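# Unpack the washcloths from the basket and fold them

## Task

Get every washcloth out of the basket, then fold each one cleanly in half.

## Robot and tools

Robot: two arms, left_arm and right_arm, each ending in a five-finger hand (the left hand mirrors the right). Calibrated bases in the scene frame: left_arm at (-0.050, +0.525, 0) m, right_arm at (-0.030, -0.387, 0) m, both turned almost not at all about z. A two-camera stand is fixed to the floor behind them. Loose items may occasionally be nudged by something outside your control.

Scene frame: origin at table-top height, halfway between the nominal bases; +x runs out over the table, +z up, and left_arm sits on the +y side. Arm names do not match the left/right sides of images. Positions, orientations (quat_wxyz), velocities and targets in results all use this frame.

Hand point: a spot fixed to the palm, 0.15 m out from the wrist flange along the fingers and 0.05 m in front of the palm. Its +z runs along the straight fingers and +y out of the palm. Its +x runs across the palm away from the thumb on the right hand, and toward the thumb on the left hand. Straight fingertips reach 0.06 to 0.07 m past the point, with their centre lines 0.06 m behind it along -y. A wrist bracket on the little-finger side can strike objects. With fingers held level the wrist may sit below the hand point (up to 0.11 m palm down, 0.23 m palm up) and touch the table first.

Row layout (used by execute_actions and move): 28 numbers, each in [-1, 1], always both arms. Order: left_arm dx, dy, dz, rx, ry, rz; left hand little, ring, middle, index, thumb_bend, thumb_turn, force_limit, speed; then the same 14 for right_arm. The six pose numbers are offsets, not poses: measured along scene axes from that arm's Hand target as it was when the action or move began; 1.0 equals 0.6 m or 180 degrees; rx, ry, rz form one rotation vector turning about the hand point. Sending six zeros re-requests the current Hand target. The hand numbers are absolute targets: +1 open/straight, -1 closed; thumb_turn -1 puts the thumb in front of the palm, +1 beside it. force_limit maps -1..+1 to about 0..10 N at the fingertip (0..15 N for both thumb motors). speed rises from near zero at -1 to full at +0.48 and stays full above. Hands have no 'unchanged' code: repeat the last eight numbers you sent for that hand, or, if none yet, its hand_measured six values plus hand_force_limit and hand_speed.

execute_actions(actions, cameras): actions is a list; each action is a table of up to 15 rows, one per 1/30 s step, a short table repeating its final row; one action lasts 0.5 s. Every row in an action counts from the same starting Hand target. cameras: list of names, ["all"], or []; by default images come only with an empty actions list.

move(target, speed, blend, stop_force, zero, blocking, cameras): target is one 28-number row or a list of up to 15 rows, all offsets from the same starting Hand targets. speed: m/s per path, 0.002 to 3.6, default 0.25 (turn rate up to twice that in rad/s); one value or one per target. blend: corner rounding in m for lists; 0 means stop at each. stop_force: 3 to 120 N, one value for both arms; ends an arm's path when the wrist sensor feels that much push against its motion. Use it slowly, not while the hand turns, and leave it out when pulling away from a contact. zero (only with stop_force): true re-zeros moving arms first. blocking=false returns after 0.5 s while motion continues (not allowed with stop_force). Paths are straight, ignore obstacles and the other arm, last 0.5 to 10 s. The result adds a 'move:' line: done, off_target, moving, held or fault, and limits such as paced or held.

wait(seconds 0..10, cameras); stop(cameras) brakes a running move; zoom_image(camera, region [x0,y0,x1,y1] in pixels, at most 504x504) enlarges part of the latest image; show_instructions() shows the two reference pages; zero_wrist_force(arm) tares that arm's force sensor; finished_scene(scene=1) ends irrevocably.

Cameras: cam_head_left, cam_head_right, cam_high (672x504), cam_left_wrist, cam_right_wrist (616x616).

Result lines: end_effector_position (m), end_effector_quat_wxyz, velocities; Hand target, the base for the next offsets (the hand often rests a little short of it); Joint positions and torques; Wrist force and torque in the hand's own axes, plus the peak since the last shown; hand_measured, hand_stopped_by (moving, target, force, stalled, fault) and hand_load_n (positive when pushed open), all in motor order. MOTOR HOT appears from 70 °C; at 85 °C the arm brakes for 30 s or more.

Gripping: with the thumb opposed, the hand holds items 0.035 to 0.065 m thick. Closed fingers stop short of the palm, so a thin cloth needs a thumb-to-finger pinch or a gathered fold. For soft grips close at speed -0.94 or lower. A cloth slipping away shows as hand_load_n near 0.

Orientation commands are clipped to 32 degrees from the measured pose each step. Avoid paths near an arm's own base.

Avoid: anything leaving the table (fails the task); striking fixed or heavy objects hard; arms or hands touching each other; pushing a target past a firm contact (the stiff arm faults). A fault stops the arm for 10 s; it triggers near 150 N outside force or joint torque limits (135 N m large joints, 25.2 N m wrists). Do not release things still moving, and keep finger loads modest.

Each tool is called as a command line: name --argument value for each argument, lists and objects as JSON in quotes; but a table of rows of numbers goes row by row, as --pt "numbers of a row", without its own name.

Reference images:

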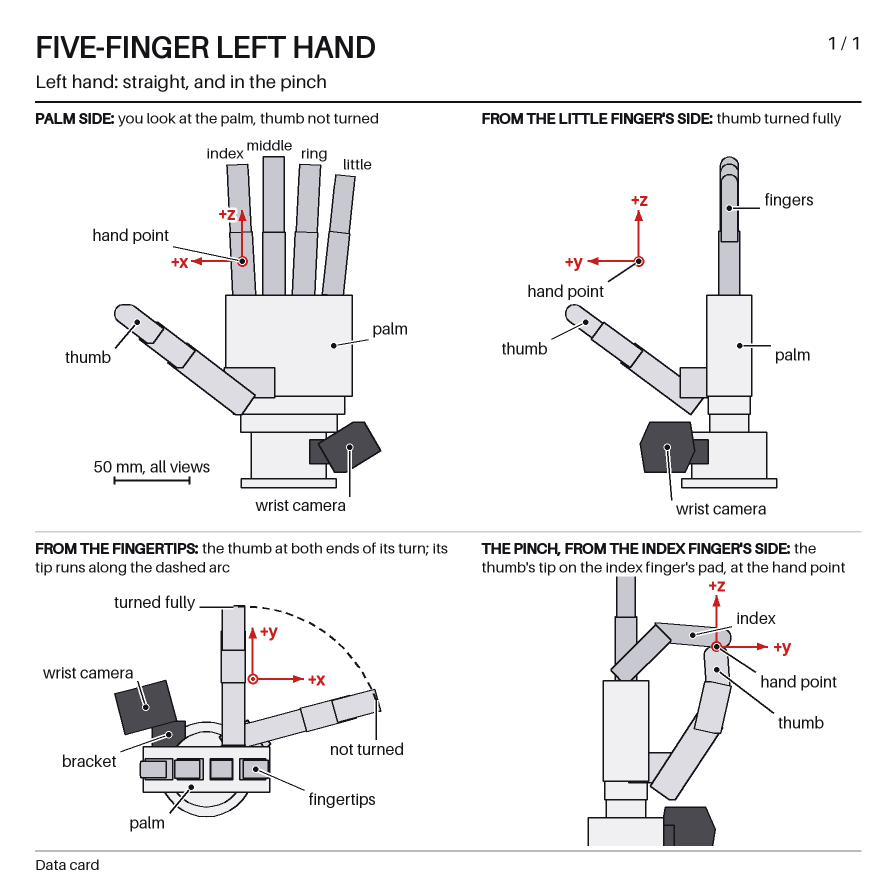

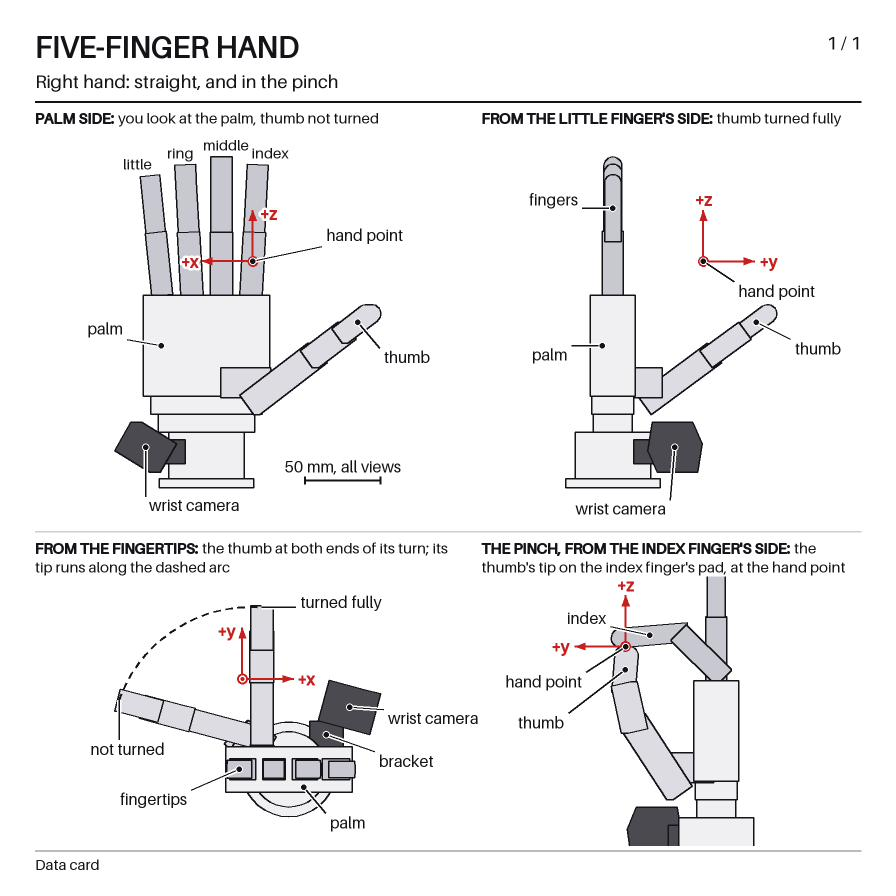

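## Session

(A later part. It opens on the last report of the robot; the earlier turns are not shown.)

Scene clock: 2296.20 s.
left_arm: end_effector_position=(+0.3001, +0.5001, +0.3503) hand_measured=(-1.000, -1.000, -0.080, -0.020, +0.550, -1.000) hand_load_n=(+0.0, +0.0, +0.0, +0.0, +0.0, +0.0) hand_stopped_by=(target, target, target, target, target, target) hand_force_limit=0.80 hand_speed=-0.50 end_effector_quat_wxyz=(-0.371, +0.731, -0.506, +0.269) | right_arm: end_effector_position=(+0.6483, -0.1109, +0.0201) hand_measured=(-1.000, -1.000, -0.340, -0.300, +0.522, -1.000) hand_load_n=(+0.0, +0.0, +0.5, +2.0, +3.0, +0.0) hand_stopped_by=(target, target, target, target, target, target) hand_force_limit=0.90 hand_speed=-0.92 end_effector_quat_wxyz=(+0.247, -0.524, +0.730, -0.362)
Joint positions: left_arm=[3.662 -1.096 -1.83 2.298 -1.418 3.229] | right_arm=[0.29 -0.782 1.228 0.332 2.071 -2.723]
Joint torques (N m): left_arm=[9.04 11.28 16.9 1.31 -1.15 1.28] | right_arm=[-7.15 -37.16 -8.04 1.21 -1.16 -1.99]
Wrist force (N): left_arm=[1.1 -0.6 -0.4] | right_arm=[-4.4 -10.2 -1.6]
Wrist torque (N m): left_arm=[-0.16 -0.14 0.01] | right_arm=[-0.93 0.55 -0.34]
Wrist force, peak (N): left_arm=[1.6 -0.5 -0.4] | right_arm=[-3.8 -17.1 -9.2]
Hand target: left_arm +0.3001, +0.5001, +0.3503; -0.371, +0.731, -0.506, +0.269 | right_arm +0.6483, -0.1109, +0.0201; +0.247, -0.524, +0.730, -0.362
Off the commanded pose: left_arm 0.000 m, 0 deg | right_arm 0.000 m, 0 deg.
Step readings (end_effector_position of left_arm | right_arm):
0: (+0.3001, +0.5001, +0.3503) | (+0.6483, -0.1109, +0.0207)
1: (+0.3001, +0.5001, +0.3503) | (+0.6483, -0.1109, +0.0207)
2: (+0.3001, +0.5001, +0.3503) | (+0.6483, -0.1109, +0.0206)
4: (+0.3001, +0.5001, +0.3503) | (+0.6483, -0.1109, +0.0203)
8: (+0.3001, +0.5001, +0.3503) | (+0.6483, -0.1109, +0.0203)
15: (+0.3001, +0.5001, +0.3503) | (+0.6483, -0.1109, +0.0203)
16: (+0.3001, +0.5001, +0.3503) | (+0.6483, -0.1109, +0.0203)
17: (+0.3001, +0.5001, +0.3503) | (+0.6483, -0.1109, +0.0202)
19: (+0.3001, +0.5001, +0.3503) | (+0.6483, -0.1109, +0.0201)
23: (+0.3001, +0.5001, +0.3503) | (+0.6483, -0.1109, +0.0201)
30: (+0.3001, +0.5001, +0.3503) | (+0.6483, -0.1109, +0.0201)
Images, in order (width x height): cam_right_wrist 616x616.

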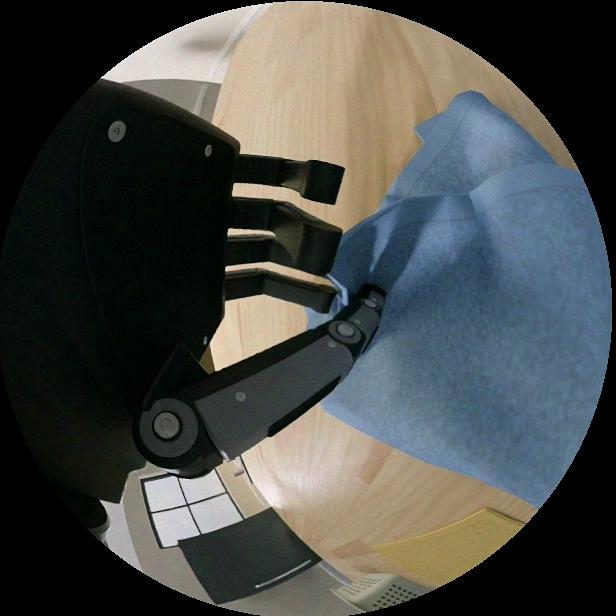

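execute_actions --actions '[[[0,0,0,0,0,0,-1,-1,-0.08,-0.02,0.55,-1,0.8,-0.5,0,0,0,0,0,0,-1,-1,-0.38,-0.36,0.45,-1,0.9,-0.92]],[[0,0,0,0,0,0,-1,-1,-0.08,-0.02,0.55,-1,0.8,-0.5,0,0,0,0,0,0,-1,-1,-0.43,-0.42,0.38,-1,0.9,-0.92]],[[0,0,0,0,0,0,-1,-1,-0.08,-0.02,0.55,-1,0.8,-0.5,0,0,0,0,0,0,-1,-1,-0.46,-0.46,0.30,-1,0.9,-0.92]]]'

move --pt "0 0 0 0 0 0 -1 -1 -0.08 -0.02 0.55 -1 0.8 -0.5 0 0 0.05 0 0 0 -1 -1 -0.46 -0.46 0.30 -1 0.9 -0.92" --speed 0.03 --cameras '["cam_right_wrist","cam_high"]'

zoom_image --camera "cam_right_wrist" --region '[260, 200, 460, 380]'

Scene clock: 2305.50 s.
left_arm: end_effector_position=(+0.3001, +0.5001, +0.3503) hand_measured=(-1.000, -1.000, -0.080, -0.020, +0.550, -1.000) hand_load_n=(+0.0, +0.0, +0.0, +0.0, +0.0, +0.0) hand_stopped_by=(target, target, target, target, target, target) hand_force_limit=0.80 hand_speed=-0.50 end_effector_quat_wxyz=(-0.371, +0.731, -0.506, +0.269) | right_arm: end_effector_position=(+0.6483, -0.1109, +0.0201) hand_measured=(-1.000, -1.000, -0.398, -0.460, +0.456, -1.000) hand_load_n=(+0.0, +0.0, +10.5, +1.0, +13.5, +2.0) hand_stopped_by=(target, target, force, target, force, target) hand_force_limit=0.90 hand_speed=-0.92 end_effector_quat_wxyz=(+0.247, -0.524, +0.730, -0.362)
Joint positions: left_arm=[3.662 -1.096 -1.83 2.298 -1.418 3.229] | right_arm=[0.29 -0.782 1.228 0.332 2.071 -2.723]
Joint torques (N m): left_arm=[10.42 9.53 17.83 1.12 -1.17 1.61] | right_arm=[-7.07 -55.63 -27.67 2.68 -0.79 -2.15]
Wrist force (N): left_arm=[1.2 -0.5 -0.4] | right_arm=[-3.5 -5.1 0.0]
Wrist torque (N m): left_arm=[-0.15 -0.16 0.02] | right_arm=[-0.72 0.49 -0.29]
Wrist force, peak (N): left_arm=[1.4 -0.7 -0.5] | right_arm=[-4.3 -10.6 -1.8]
Hand target: left_arm +0.3001, +0.5001, +0.3503; -0.371, +0.731, -0.506, +0.269 | right_arm +0.6483, -0.1109, +0.0201; +0.247, -0.524, +0.730, -0.362
Off the commanded pose: left_arm 0.000 m, 0 deg | right_arm 0.000 m, 0 deg.
Step readings (end_effector_position of left_arm | right_arm):
0: (+0.3001, +0.5001, +0.3503) | (+0.6483, -0.1109, +0.0201)
1: (+0.3001, +0.5001, +0.3503) | (+0.6483, -0.1109, +0.0201)
2: (+0.3001, +0.5001, +0.3503) | (+0.6483, -0.1109, +0.0201)
4: (+0.3001, +0.5001, +0.3503) | (+0.6483, -0.1109, +0.0201)
8: (+0.3001, +0.5001, +0.3503) | (+0.6483, -0.1109, +0.0201)
15: (+0.3001, +0.5001, +0.3503) | (+0.6483, -0.1109, +0.0201)
16: (+0.3001, +0.5001, +0.3503) | (+0.6483, -0.1109, +0.0201)
17: (+0.3001, +0.5001, +0.3503) | (+0.6483, -0.1109, +0.0201)
19: (+0.3001, +0.5001, +0.3503) | (+0.6483, -0.1109, +0.0201)
23: (+0.3001, +0.5001, +0.3503) | (+0.6483, -0.1109, +0.0201)
30: (+0.3001, +0.5001, +0.3503) | (+0.6483, -0.1109, +0.0201)
31: (+0.3001, +0.5001, +0.3503) | (+0.6483, -0.1109, +0.0201)
32: (+0.3001, +0.5001, +0.3503) | (+0.6483, -0.1109, +0.0201)
34: (+0.3001, +0.5001, +0.3503) | (+0.6483, -0.1109, +0.0201)
38: (+0.3001, +0.5001, +0.3503) | (+0.6483, -0.1109, +0.0201)
45: (+0.3001, +0.5001, +0.3503) | (+0.6483, -0.1109, +0.0201)

Scene clock: 2306.77 s.
left_arm: end_effector_position=(+0.3001, +0.5001, +0.3503) hand_measured=(-1.000, -1.000, -0.080, -0.020, +0.550, -1.000) hand_load_n=(+0.0, +0.0, +0.0, +0.0, +0.0, +0.0) hand_stopped_by=(target, target, target, target, target, target) hand_force_limit=0.80 hand_speed=-0.50 end_effector_quat_wxyz=(-0.371, +0.731, -0.506, +0.269) | right_arm: end_effector_position=(+0.6484, -0.1109, +0.0504) hand_measured=(-1.000, -1.000, -0.398, -0.460, +0.456, -1.000) hand_load_n=(+0.0, +0.0, +10.0, +0.0, +12.5, +2.5) hand_stopped_by=(target, target, force, target, force, target) hand_force_limit=0.90 hand_speed=-0.92 end_effector_quat_wxyz=(+0.247, -0.524, +0.730, -0.362)
Joint positions: left_arm=[3.662 -1.096 -1.83 2.298 -1.418 3.229] | right_arm=[0.29 -0.813 1.2 0.391 2.071 -2.723]
Joint torques (N m): left_arm=[10.78 11.17 17.74 1.25 -1.1 1.41] | right_arm=[-8.17 -42.59 -10.83 -1.84 -1 -1.69]
Wrist force (N): left_arm=[1.3 -0.6 -0.4] | right_arm=[-3.6 -2.8 1.7]
Wrist torque (N m): left_arm=[-0.16 -0.17 0.02] | right_arm=[-0.55 0.52 -0.24]
Wrist force, peak (N): left_arm=[1.4 -0.6 -0.5] | right_arm=[-3.4 -4.7 0.1]
Hand target: left_arm +0.3001, +0.5001, +0.3503; -0.371, +0.731, -0.506, +0.269 | right_arm +0.6483, -0.1109, +0.0501; +0.247, -0.524, +0.730, -0.362
Off the commanded pose: left_arm 0.000 m, 0 deg | right_arm 0.000 m, 0 deg.
move: done
Images, in order (width x height): cam_high 672x504, cam_right_wrist 616x616.

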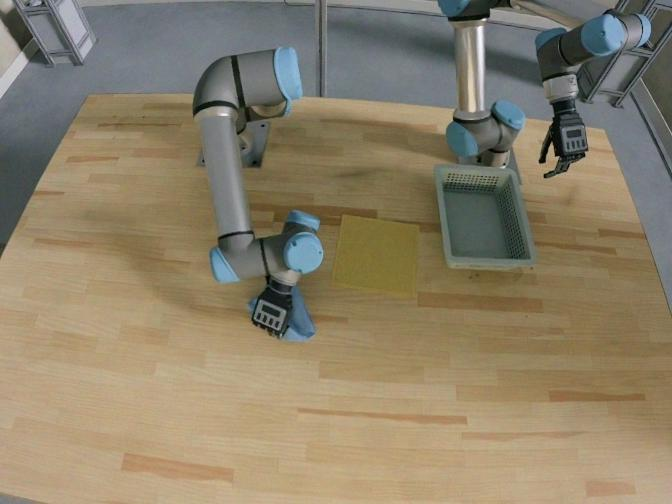

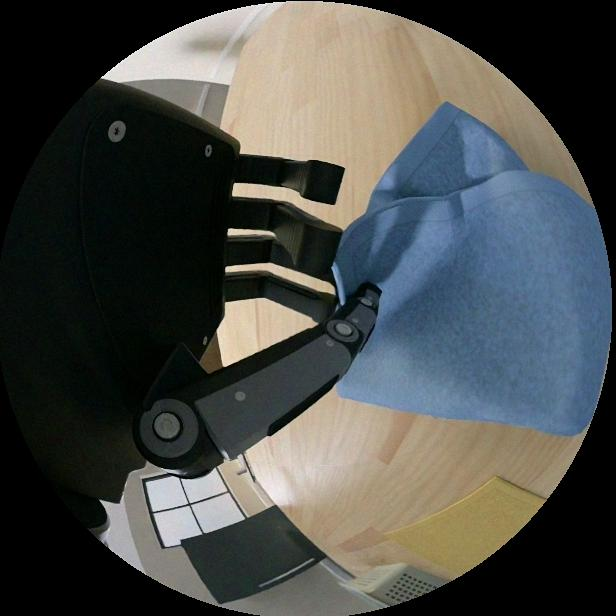

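Scaled by 2.520 from the camera's 616x616 image, which has a finer 880x880 frame.

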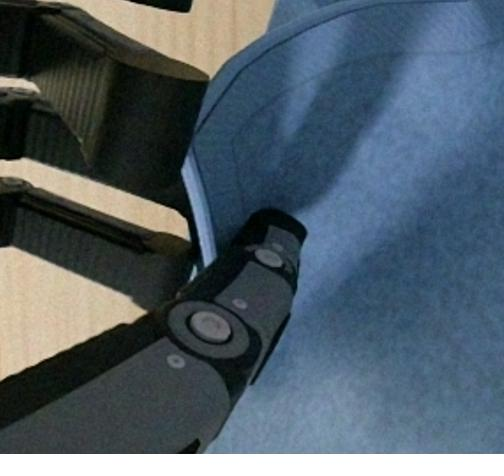

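move --pt "0 0 0 0 0 0 -1 -1 -0.08 -0.02 0.55 -1 0.8 -0.5 0.017 0.047 0.083 0 0 0 -1 -1 -0.46 -0.46 0.30 -1 0.9 -0.92" --pt "0 0 0 0 0 0 -1 -1 -0.08 -0.02 0.55 -1 0.8 -0.5 0.051 0.141 0.141 0 0 0 -1 -1 -0.46 -0.46 0.30 -1 0.9 -0.92" --pt "0 0 0 0 0 0 -1 -1 -0.08 -0.02 0.55 -1 0.8 -0.5 0.085 0.235 0.125 0 0 0 -1 -1 -0.46 -0.46 0.30 -1 0.9 -0.92" --speed 0.06 --blend 0.015 --cameras '["cam_right_wrist","cam_high","cam_head_right"]'

zoom_image --camera "cam_head_right" --region '[300, 200, 480, 330]'

Scene clock: 2325.53 s.
left_arm: end_effector_position=(+0.3001, +0.5001, +0.3503) hand_measured=(-1.000, -1.000, -0.080, -0.020, +0.550, -1.000) hand_load_n=(+0.0, +0.0, +0.0, +0.0, +0.0, +0.0) hand_stopped_by=(target, target, target, target, target, target) hand_force_limit=0.80 hand_speed=-0.50 end_effector_quat_wxyz=(-0.371, +0.731, -0.506, +0.269) | right_arm: end_effector_position=(+0.6991, +0.0299, +0.1248) hand_measured=(-1.000, -1.000, -0.398, -0.460, +0.456, -1.000) hand_load_n=(+0.0, +0.0, +9.5, +0.0, +12.5, +2.5) hand_stopped_by=(target, target, force, target, force, target) hand_force_limit=0.90 hand_speed=-0.92 end_effector_quat_wxyz=(+0.248, -0.524, +0.730, -0.362)
Joint positions: left_arm=[3.662 -1.096 -1.83 2.298 -1.418 3.229] | right_arm=[0.461 -0.317 0.066 1.105 2.188 -2.577]
Joint torques (N m): left_arm=[10.48 10.05 16.86 1.4 -1.09 1.53] | right_arm=[-12.2 -73.67 -29.64 0.05 1.52 0.4]
Wrist force (N): left_arm=[1.3 -0.6 -0.3] | right_arm=[-3.5 -2.3 2.0]
Wrist torque (N m): left_arm=[-0.16 -0.16 0.02] | right_arm=[-0.49 0.52 -0.18]
Wrist force, peak (N): left_arm=[1.4 -0.7 -0.4] | right_arm=[-3.8 -3.3 1.9]
Hand target: left_arm +0.3001, +0.5001, +0.3503; -0.371, +0.731, -0.506, +0.269 | right_arm +0.6993, +0.0301, +0.1251; +0.247, -0.524, +0.730, -0.362
Off the commanded pose: left_arm 0.000 m, 0 deg | right_arm 0.000 m, 0 deg.
move: done
Images, in order (width x height): cam_head_right 672x504, cam_high 672x504, cam_right_wrist 616x616.

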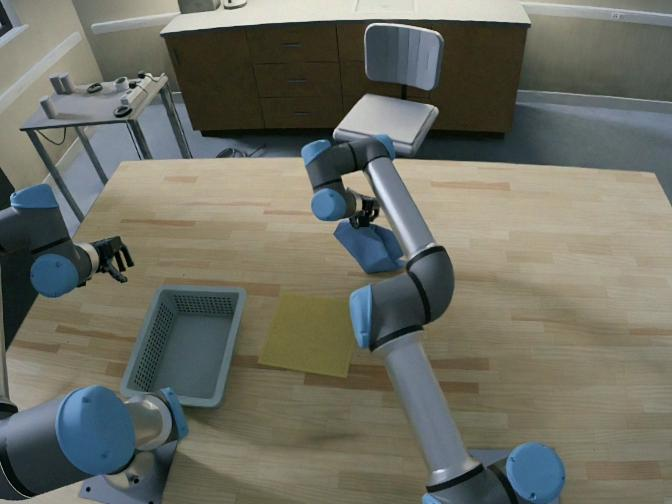

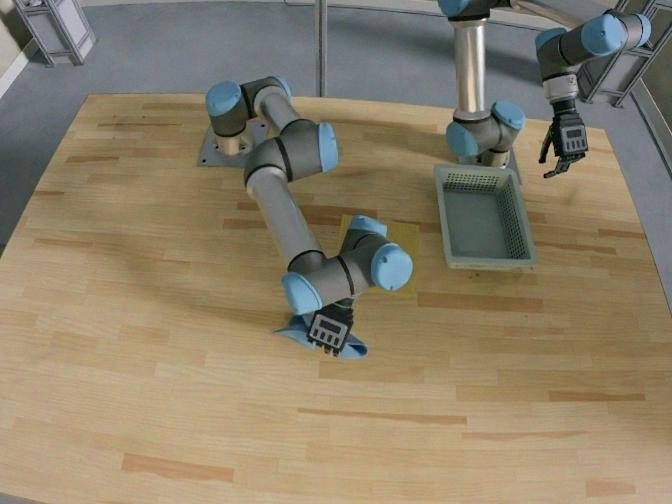

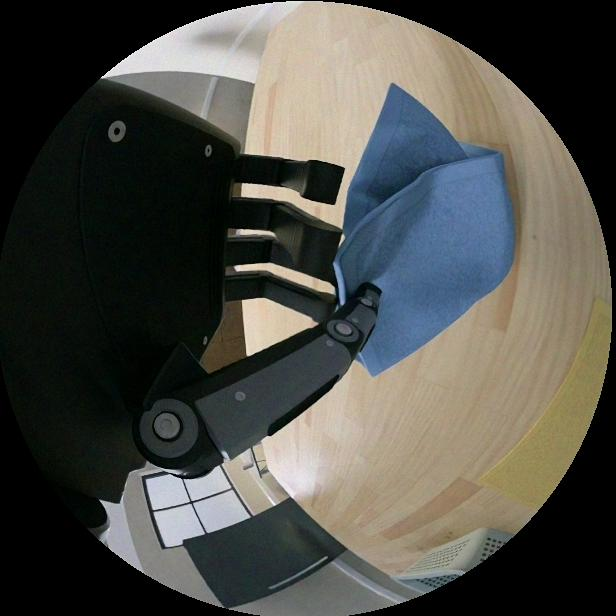

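Scaled by 2.800 from the camera's 672x504 image, which has a finer 960x720 frame.

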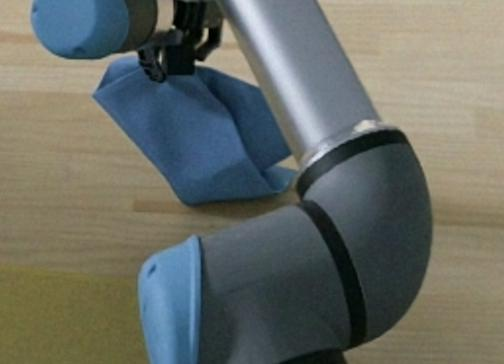

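move --pt "0 0 0 0 0 0 -1 -1 -0.08 -0.02 0.55 -1 0.8 -0.5 -0.08 0.09 -0.06 0 0 0 -1 -1 -0.46 -0.46 0.30 -1 0.9 -0.92" --pt "0 0 0 0 0 0 -1 -1 -0.08 -0.02 0.55 -1 0.8 -0.5 -0.17 0.18 -0.15 0 0 0 -1 -1 -0.46 -0.46 0.30 -1 0.9 -0.92" --speed 0.06 --blend 0.015 --cameras '["cam_right_wrist","cam_high","cam_head_right"]'

zoom_image --camera "cam_head_right" --region '[280, 200, 460, 330]'

Scene clock: 2340.53 s.
left_arm: end_effector_position=(+0.3001, +0.5001, +0.3503) hand_measured=(-1.000, -1.000, -0.080, -0.020, +0.550, -1.000) hand_load_n=(+0.0, +0.0, +0.0, +0.0, +0.0, +0.0) hand_stopped_by=(target, target, target, target, target, target) hand_force_limit=0.80 hand_speed=-0.50 end_effector_quat_wxyz=(-0.371, +0.731, -0.506, +0.269) | right_arm: end_effector_position=(+0.5972, +0.1382, +0.0348) hand_measured=(-1.000, -1.000, -0.398, -0.460, +0.456, -1.000) hand_load_n=(+0.0, +0.0, +9.5, +0.0, +12.5, +2.5) hand_stopped_by=(target, target, force, target, force, target) hand_force_limit=0.90 hand_speed=-0.92 end_effector_quat_wxyz=(+0.247, -0.524, +0.730, -0.362) end_effector_velocity=(+0.003, -0.003, +0.002) end_effector_angular_velocity=(-0.002, +0.001, +0.001)
Joint positions: left_arm=[3.662 -1.096 -1.83 2.298 -1.418 3.229] | right_arm=[0.668 -0.33 0.352 0.968 2.314 -2.364]
Joint velocities: left_arm=[within noise] | right_arm=[-0.006 -0.002 -0.002 0.001 -0.003 -0.008]
Joint torques (N m): left_arm=[10.33 10.61 17.63 1.27 -1.14 1.72] | right_arm=[-10.15 -76.52 -31.43 3.97 -1.04 -2.83]
Wrist force (N): left_arm=[1.2 -0.5 -0.4] | right_arm=[-3.8 -3.6 0.9]
Wrist torque (N m): left_arm=[-0.15 -0.16 0.01] | right_arm=[-0.54 0.61 -0.21]
Wrist force, peak (N): left_arm=[1.6 -0.6 -0.4] | right_arm=[-3.7 -3.7 0.9]
Hand target: left_arm +0.3001, +0.5001, +0.3503; -0.371, +0.731, -0.506, +0.269 | right_arm +0.5973, +0.1381, +0.0351; +0.247, -0.524, +0.730, -0.362
Off the commanded pose: left_arm 0.000 m, 0 deg | right_arm 0.000 m, 0 deg.
move: done
Images, in order (width x height): cam_head_right 672x504, cam_high 672x504, cam_right_wrist 616x616.

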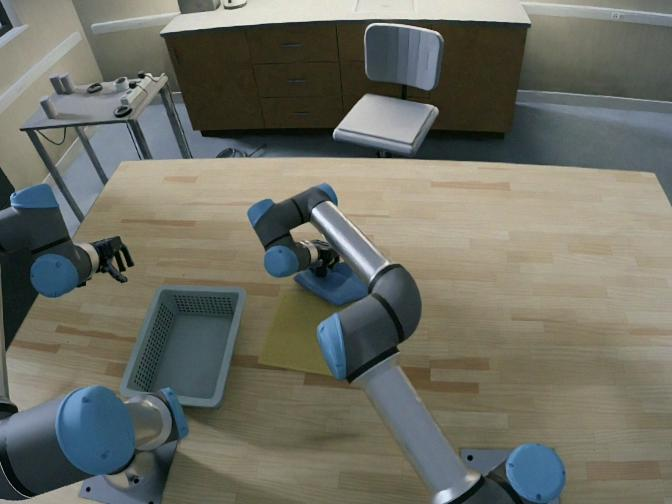

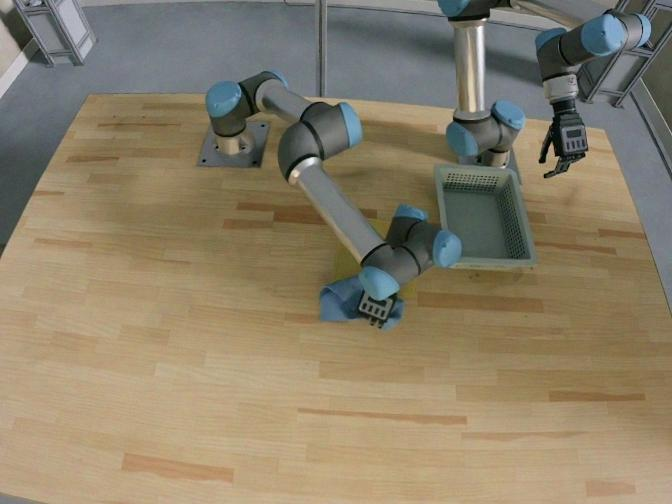

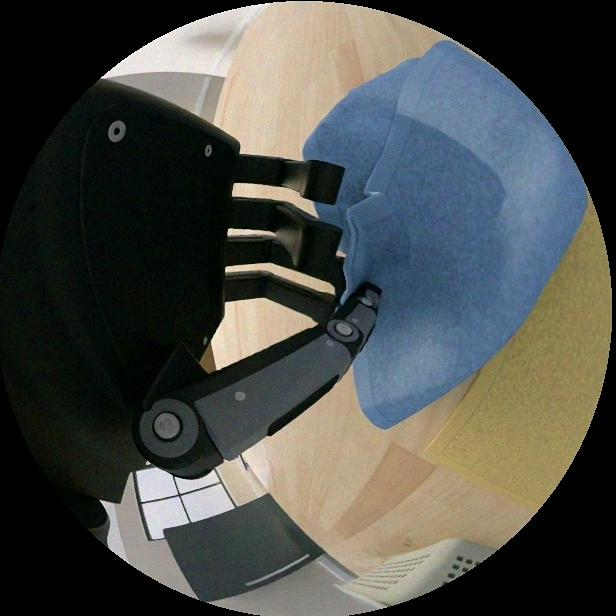

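Scaled by 2.800 from the camera's 672x504 image, which has a finer 960x720 frame.

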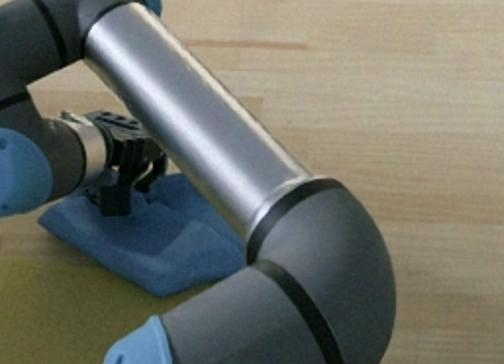

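move --pt "0 0 0 0 0 0 -1 -1 -0.08 -0.02 0.55 -1 0.8 -0.5 0 -0.05 0.2 0 0 0 -1 -1 -0.46 -0.46 0.30 -1 0.9 -0.92" --pt "0 0 0 0 0 0 -1 -1 -0.08 -0.02 0.55 -1 0.8 -0.5 -0.13 -0.2 0.6 0 0 0 -1 -1 -0.46 -0.46 0.30 -1 0.9 -0.92" --speed 0.1 --blend 0.02 --cameras '["cam_right_wrist","cam_high","cam_head_right","cam_left_wrist"]'

zoom_image --camera "cam_head_right" --region '[260, 160, 460, 360]'

zoom_image --camera "cam_high" --region '[240, 120, 440, 320]'

Scene clock: 2366.40 s.
left_arm: end_effector_position=(+0.3001, +0.5001, +0.3503) hand_measured=(-1.000, -1.000, -0.080, -0.020, +0.550, -1.000) hand_load_n=(+0.0, +0.5, +0.0, -0.5, +0.0, +0.0) hand_stopped_by=(target, target, target, target, target, target) hand_force_limit=0.80 hand_speed=-0.50 end_effector_quat_wxyz=(-0.371, +0.731, -0.506, +0.269) | right_arm: end_effector_position=(+0.5194, +0.0181, +0.3949) hand_measured=(-1.000, -1.000, -0.398, -0.460, +0.456, -1.000) hand_load_n=(+0.0, +0.5, +10.0, +0.0, +12.5, +2.5) hand_stopped_by=(target, target, force, target, force, target) hand_force_limit=0.90 hand_speed=-0.92 end_effector_quat_wxyz=(+0.247, -0.524, +0.730, -0.362)
Joint positions: left_arm=[3.662 -1.096 -1.83 2.298 -1.418 3.229] | right_arm=[0.591 -0.746 0.196 1.485 2.27 -2.448]
Joint torques (N m): left_arm=[11.78 9.93 17.65 1.19 -1.2 1.68] | right_arm=[9.44 -59.81 -12.73 0.5 2.95 2.15]
Wrist force (N): left_arm=[1.2 -0.6 -0.5] | right_arm=[-3.6 -2.2 1.8]
Wrist torque (N m): left_arm=[-0.15 -0.16 0.02] | right_arm=[-0.43 0.52 -0.13]
Wrist force, peak (N): left_arm=[1.5 -0.5 -0.6] | right_arm=[-4.1 -3.6 1.0]
Hand target: left_arm +0.3001, +0.5001, +0.3503; -0.371, +0.731, -0.506, +0.269 | right_arm +0.5193, +0.0181, +0.3951; +0.247, -0.524, +0.730, -0.362
Off the commanded pose: left_arm 0.000 m, 0 deg | right_arm 0.000 m, 0 deg.
move: done
Images, in order (width x height): cam_head_right 672x504, cam_high 672x504, cam_left_wrist 616x616, cam_right_wrist 616x616.

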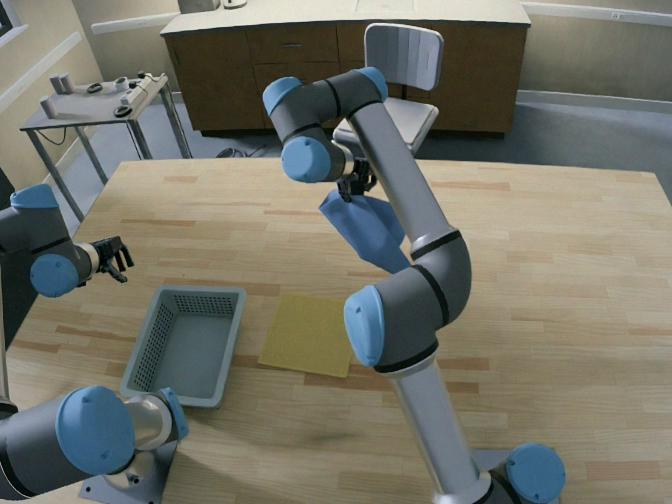

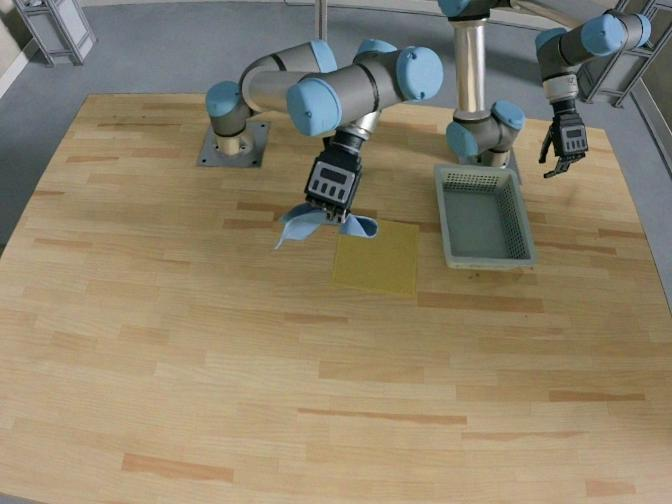

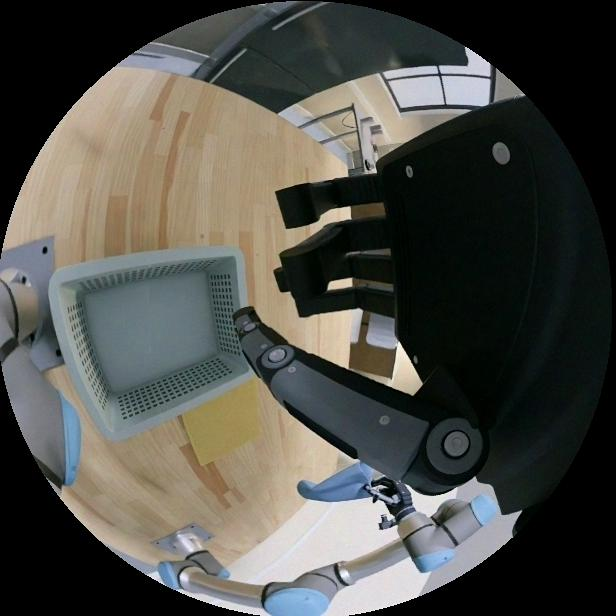

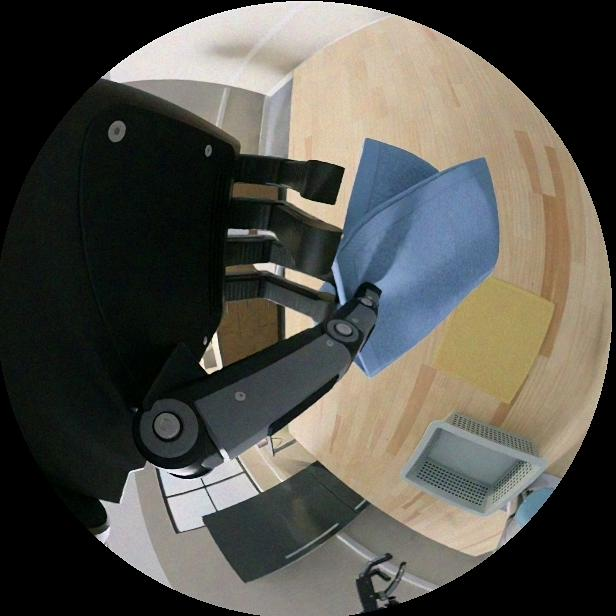

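Scaled by 2.520 from the camera's 672x504 image, which has a finer 960x720 frame.

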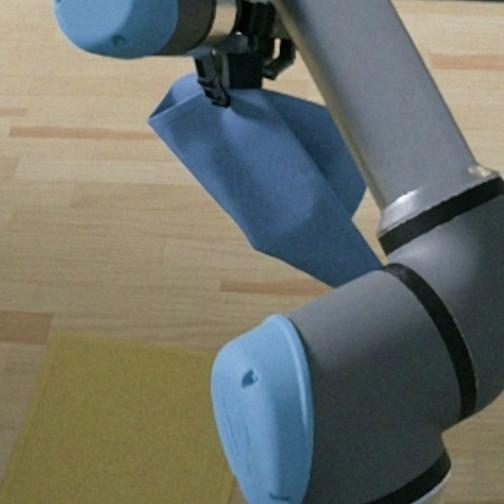

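Scaled by 2.520 from the camera's 672x504 image, which has a finer 960x720 frame.

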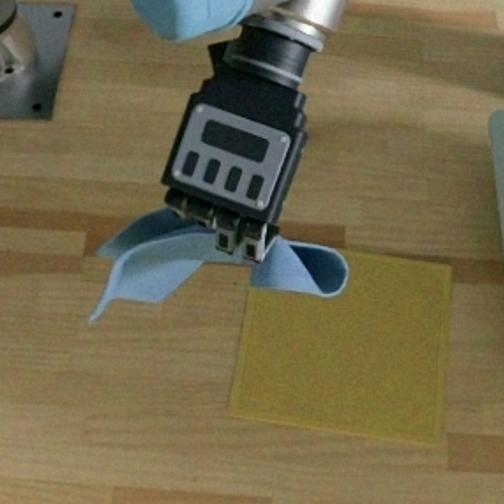

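move --pt "0 0 0 0 0 0 -1 -1 -0.08 -0.02 0.55 -1 0.8 -0.5 -0.19 -0.42 0 0 0 0.111 -1 -1 -0.46 -0.46 0.30 -1 0.9 -0.92" --speed 0.12 --cameras '["cam_high","cam_head_right"]'

zoom_image --camera "cam_head_right" --region '[360, 160, 560, 360]'

zoom_image --camera "cam_high" --region '[160, 120, 360, 320]'

Scene clock: 2399.87 s.
left_arm: end_effector_position=(+0.3001, +0.5001, +0.3503) hand_measured=(-1.000, -1.000, -0.080, -0.020, +0.550, -1.000) hand_load_n=(+0.0, +0.5, +0.0, +0.0, +0.0, +0.0) hand_stopped_by=(target, target, target, target, target, target) hand_force_limit=0.80 hand_speed=-0.50 end_effector_quat_wxyz=(-0.371, +0.731, -0.506, +0.269) | right_arm: end_effector_position=(+0.4053, -0.2339, +0.3951) hand_measured=(-1.000, -1.000, -0.398, -0.460, +0.456, -1.000) hand_load_n=(+0.0, +0.0, +10.0, +0.0, +12.0, +2.5) hand_stopped_by=(target, target, force, target, force, target) hand_force_limit=0.90 hand_speed=-0.92 end_effector_quat_wxyz=(-0.306, +0.642, -0.629, +0.314)
Joint positions: left_arm=[3.662 -1.096 -1.83 2.298 -1.418 3.229] | right_arm=[-0.051 -1.686 1.452 0.898 1.544 -3.186]
Joint torques (N m): left_arm=[12.4 9.7 18.14 1.2 -1.05 2.12] | right_arm=[-8.99 -15.08 -24.04 -1.57 -1.4 -1.89]
Wrist force (N): left_arm=[1.2 -0.5 -0.5] | right_arm=[-3.6 -2.0 1.8]
Wrist torque (N m): left_arm=[-0.15 -0.16 0.02] | right_arm=[-0.41 0.52 -0.24]
Wrist force, peak (N): left_arm=[1.6 -0.6 -0.5] | right_arm=[-4.9 -2.1 1.9]
Hand target: left_arm +0.3001, +0.5001, +0.3503; -0.371, +0.731, -0.506, +0.269 | right_arm +0.4053, -0.2339, +0.3951; -0.306, +0.643, -0.629, +0.314
Off the commanded pose: left_arm 0.000 m, 0 deg | right_arm 0.000 m, 0 deg.
move: done
Images, in order (width x height): cam_head_right 672x504, cam_high 672x504.

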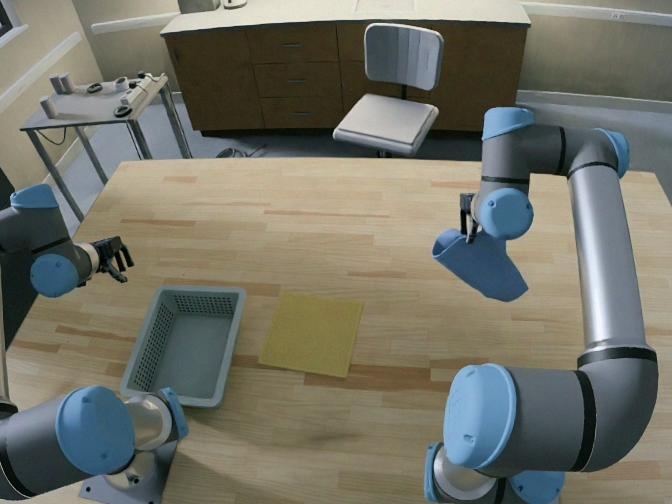

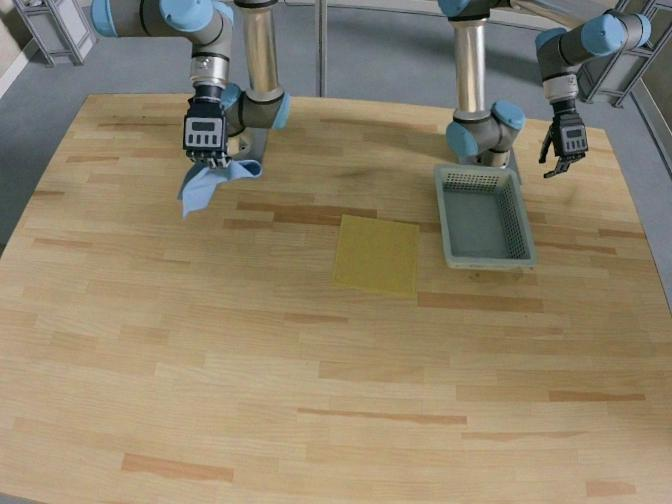

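Scaled by 2.520 from the camera's 672x504 image, which has a finer 960x720 frame.

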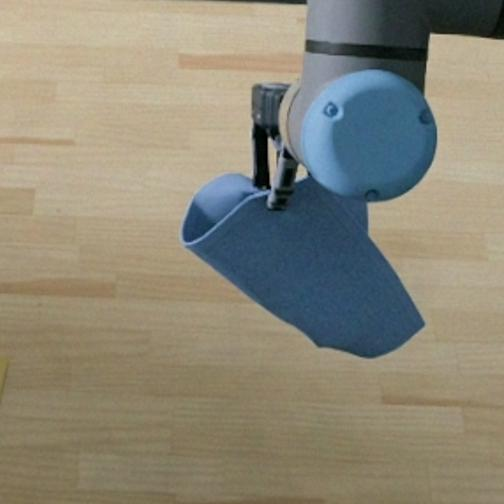

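Scaled by 2.520 from the camera's 672x504 image, which has a finer 960x720 frame.

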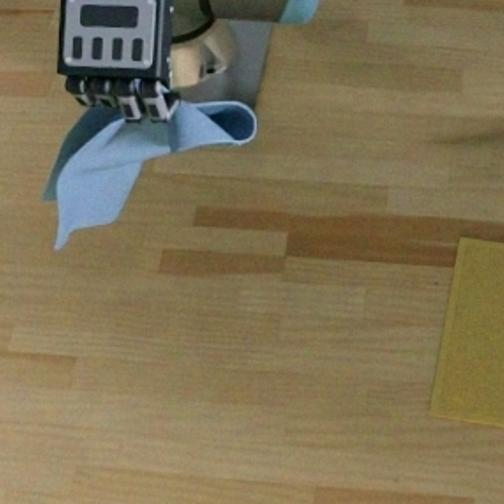

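execute_actions --actions '[]' --cameras '["all"]'

Scene clock: 2417.17 s.
left_arm: end_effector_position=(+0.3001, +0.5001, +0.3503) hand_measured=(-1.000, -1.000, -0.080, -0.020, +0.550, -1.000) hand_load_n=(+0.0, +0.5, +0.0, -0.5, +0.0, +0.0) hand_stopped_by=(target, target, target, target, target, target) hand_force_limit=0.80 hand_speed=-0.50 end_effector_quat_wxyz=(-0.371, +0.731, -0.506, +0.269) | right_arm: end_effector_position=(+0.4053, -0.2339, +0.3951) hand_measured=(-1.000, -1.000, -0.398, -0.460, +0.456, -1.000) hand_load_n=(+0.0, +0.0, +10.0, +0.0, +12.0, +2.5) hand_stopped_by=(target, target, force, target, force, target) hand_force_limit=0.90 hand_speed=-0.92 end_effector_quat_wxyz=(-0.306, +0.643, -0.629, +0.314)
Joint positions: left_arm=[3.662 -1.096 -1.83 2.298 -1.418 3.229] | right_arm=[-0.051 -1.686 1.452 0.898 1.544 -3.186]
Joint velocities: within noise
Joint torques (N m): left_arm=[12.73 10.08 17.86 1.37 -1.14 1.86] | right_arm=[-9.84 -24.26 -11.35 -2.11 -0.32 -2.49]
Motor temperatures (°C): left_arm=[30 29 30 34 32 33] | right_arm=[29 30 32 38 41 37]
Wrist force (N): left_arm=[1.2 -0.4 -0.5] | right_arm=[-3.5 -2.1 1.9]
Wrist torque (N m): left_arm=[-0.14 -0.17 0.02] | right_arm=[-0.43 0.51 -0.22]
Wrist force, peak (N): left_arm=[1.4 -0.8 -0.6] | right_arm=[-3.7 -2.2 1.8]
Hand target: left_arm +0.3001, +0.5001, +0.3503; -0.371, +0.731, -0.506, +0.269 | right_arm +0.4053, -0.2339, +0.3951; -0.306, +0.643, -0.629, +0.314
Off the commanded pose: left_arm 0.000 m, 0 deg | right_arm 0.000 m, 0 deg.

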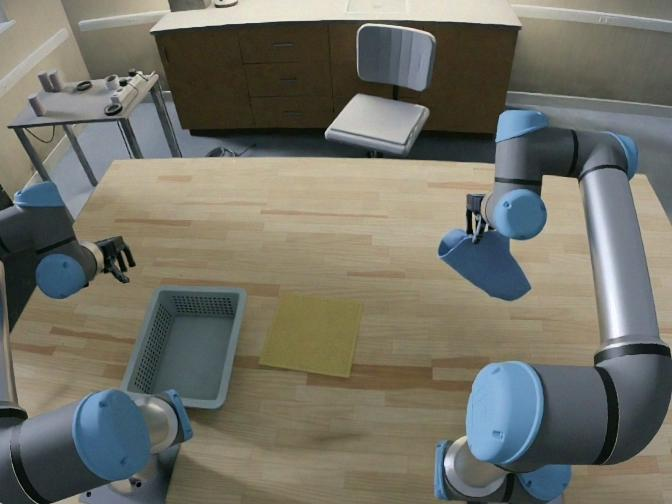

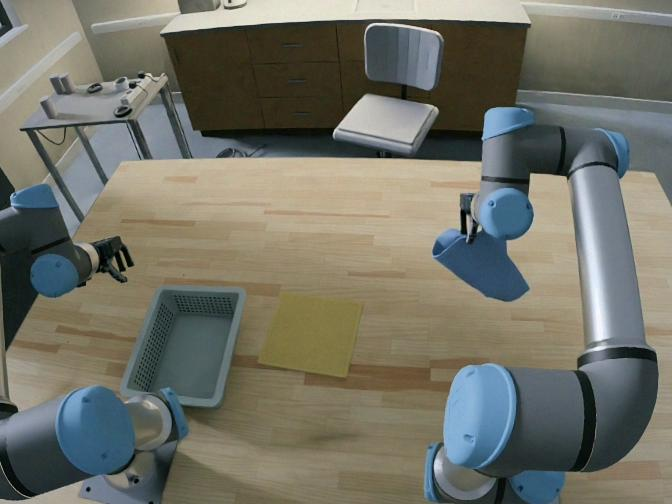

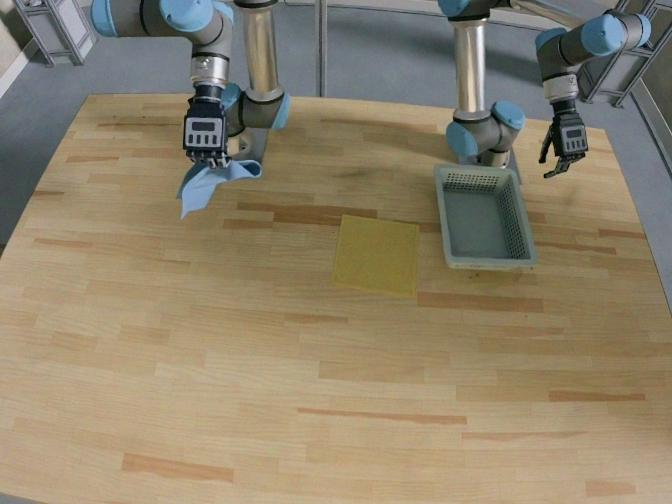

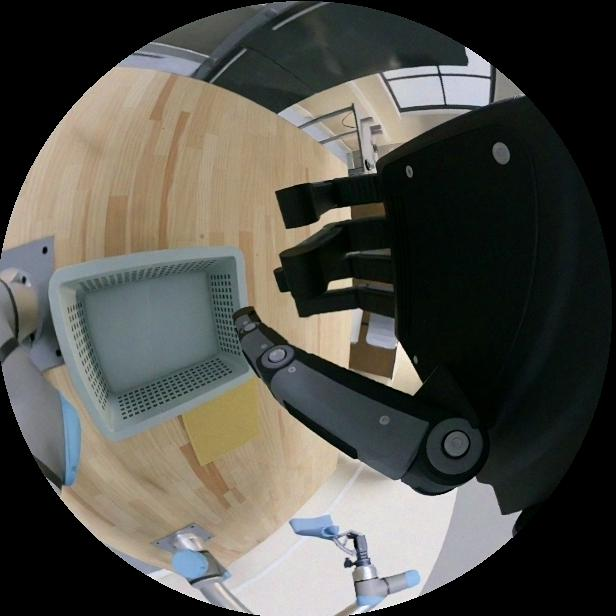

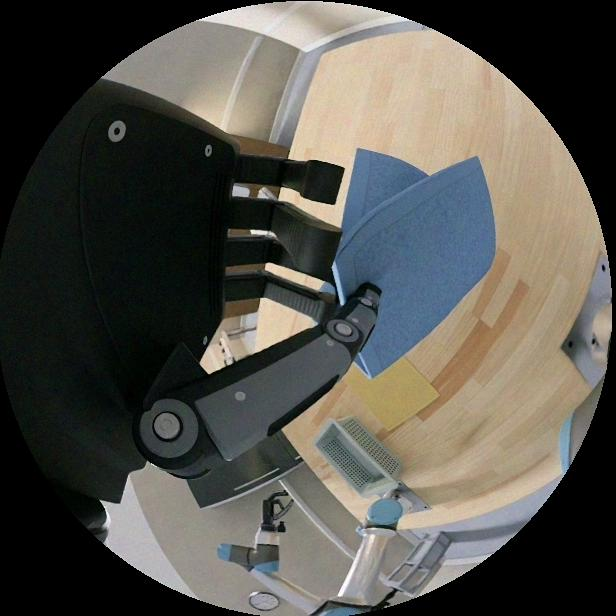

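move --pt "0 0 0 0 0 0 -1 -1 -0.08 -0.02 0.55 -1 0.8 -0.5 0.025 -0.01 -0.17 0 0 0 -1 -1 -0.46 -0.46 0.30 -1 0.9 -0.92" --pt "0 0 0 0 0 0 -1 -1 -0.08 -0.02 0.55 -1 0.8 -0.5 0.14 -0.02 -0.38 0 0 0 -1 -1 -0.46 -0.46 0.30 -1 0.9 -0.92" --pt "0 0 0 0 0 0 -1 -1 -0.08 -0.02 0.55 -1 0.8 -0.5 0.33 -0.03 -0.598 0 0 0 -1 -1 -0.46 -0.46 0.30 -1 0.9 -0.92" --speed 0.12 --blend 0.03 --cameras '["cam_high","cam_head_right","cam_right_wrist"]'

Scene clock: 2432.70 s.
left_arm: end_effector_position=(+0.3001, +0.5001, +0.3503) hand_measured=(-1.000, -1.000, -0.080, -0.020, +0.550, -1.000) hand_load_n=(+0.0, +0.0, +0.0, +0.0, -0.5, +0.0) hand_stopped_by=(target, target, target, target, target, target) hand_force_limit=0.80 hand_speed=-0.50 end_effector_quat_wxyz=(-0.371, +0.731, -0.506, +0.269) | right_arm: end_effector_position=(+0.6034, -0.2519, +0.0364) hand_measured=(-1.000, -1.000, -0.398, -0.460, +0.456, -1.000) hand_load_n=(+0.0, +0.0, +9.5, +0.0, +12.0, +2.5) hand_stopped_by=(target, target, force, target, force, target) hand_force_limit=0.90 hand_speed=-0.92 end_effector_quat_wxyz=(-0.306, +0.642, -0.628, +0.314)
Joint positions: left_arm=[3.662 -1.096 -1.83 2.298 -1.418 3.229] | right_arm=[-0.074 -1.073 1.666 0.071 1.525 -3.201]
Joint torques (N m): left_arm=[12.4 10.8 17.71 1.35 -1.07 2.15] | right_arm=[10.92 -35.42 -10.84 2.5 1.7 1.92]
Wrist force (N): left_arm=[1.1 -0.6 -0.5] | right_arm=[-3.4 -2.8 1.3]
Wrist torque (N m): left_arm=[-0.15 -0.15 0.01] | right_arm=[-0.47 0.51 -0.21]
Wrist force, peak (N): left_arm=[1.5 -0.7 -0.5] | right_arm=[-3.8 -2.9 0.8]
Hand target: left_arm +0.3001, +0.5001, +0.3503; -0.371, +0.731, -0.506, +0.269 | right_arm +0.6033, -0.2519, +0.0363; -0.306, +0.643, -0.629, +0.314
Off the commanded pose: left_arm 0.000 m, 0 deg | right_arm 0.000 m, 0 deg.
move: done
Images, in order (width x height): cam_head_right 672x504, cam_high 672x504, cam_right_wrist 616x616.

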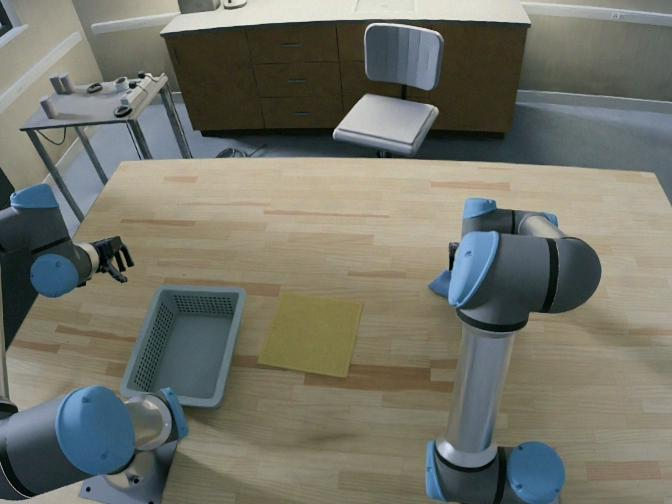

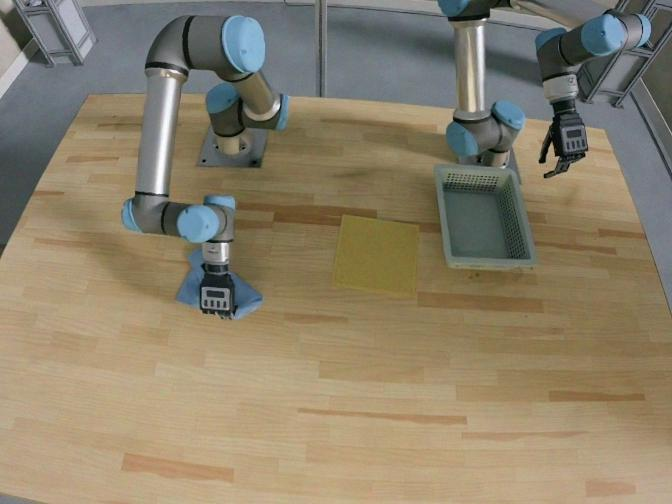

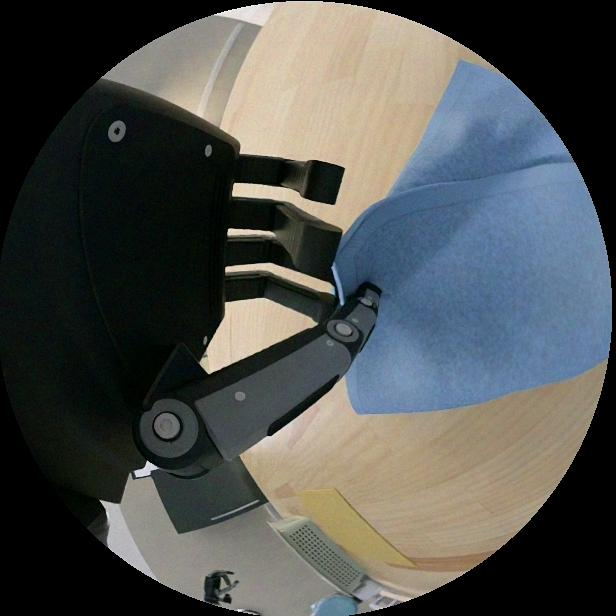

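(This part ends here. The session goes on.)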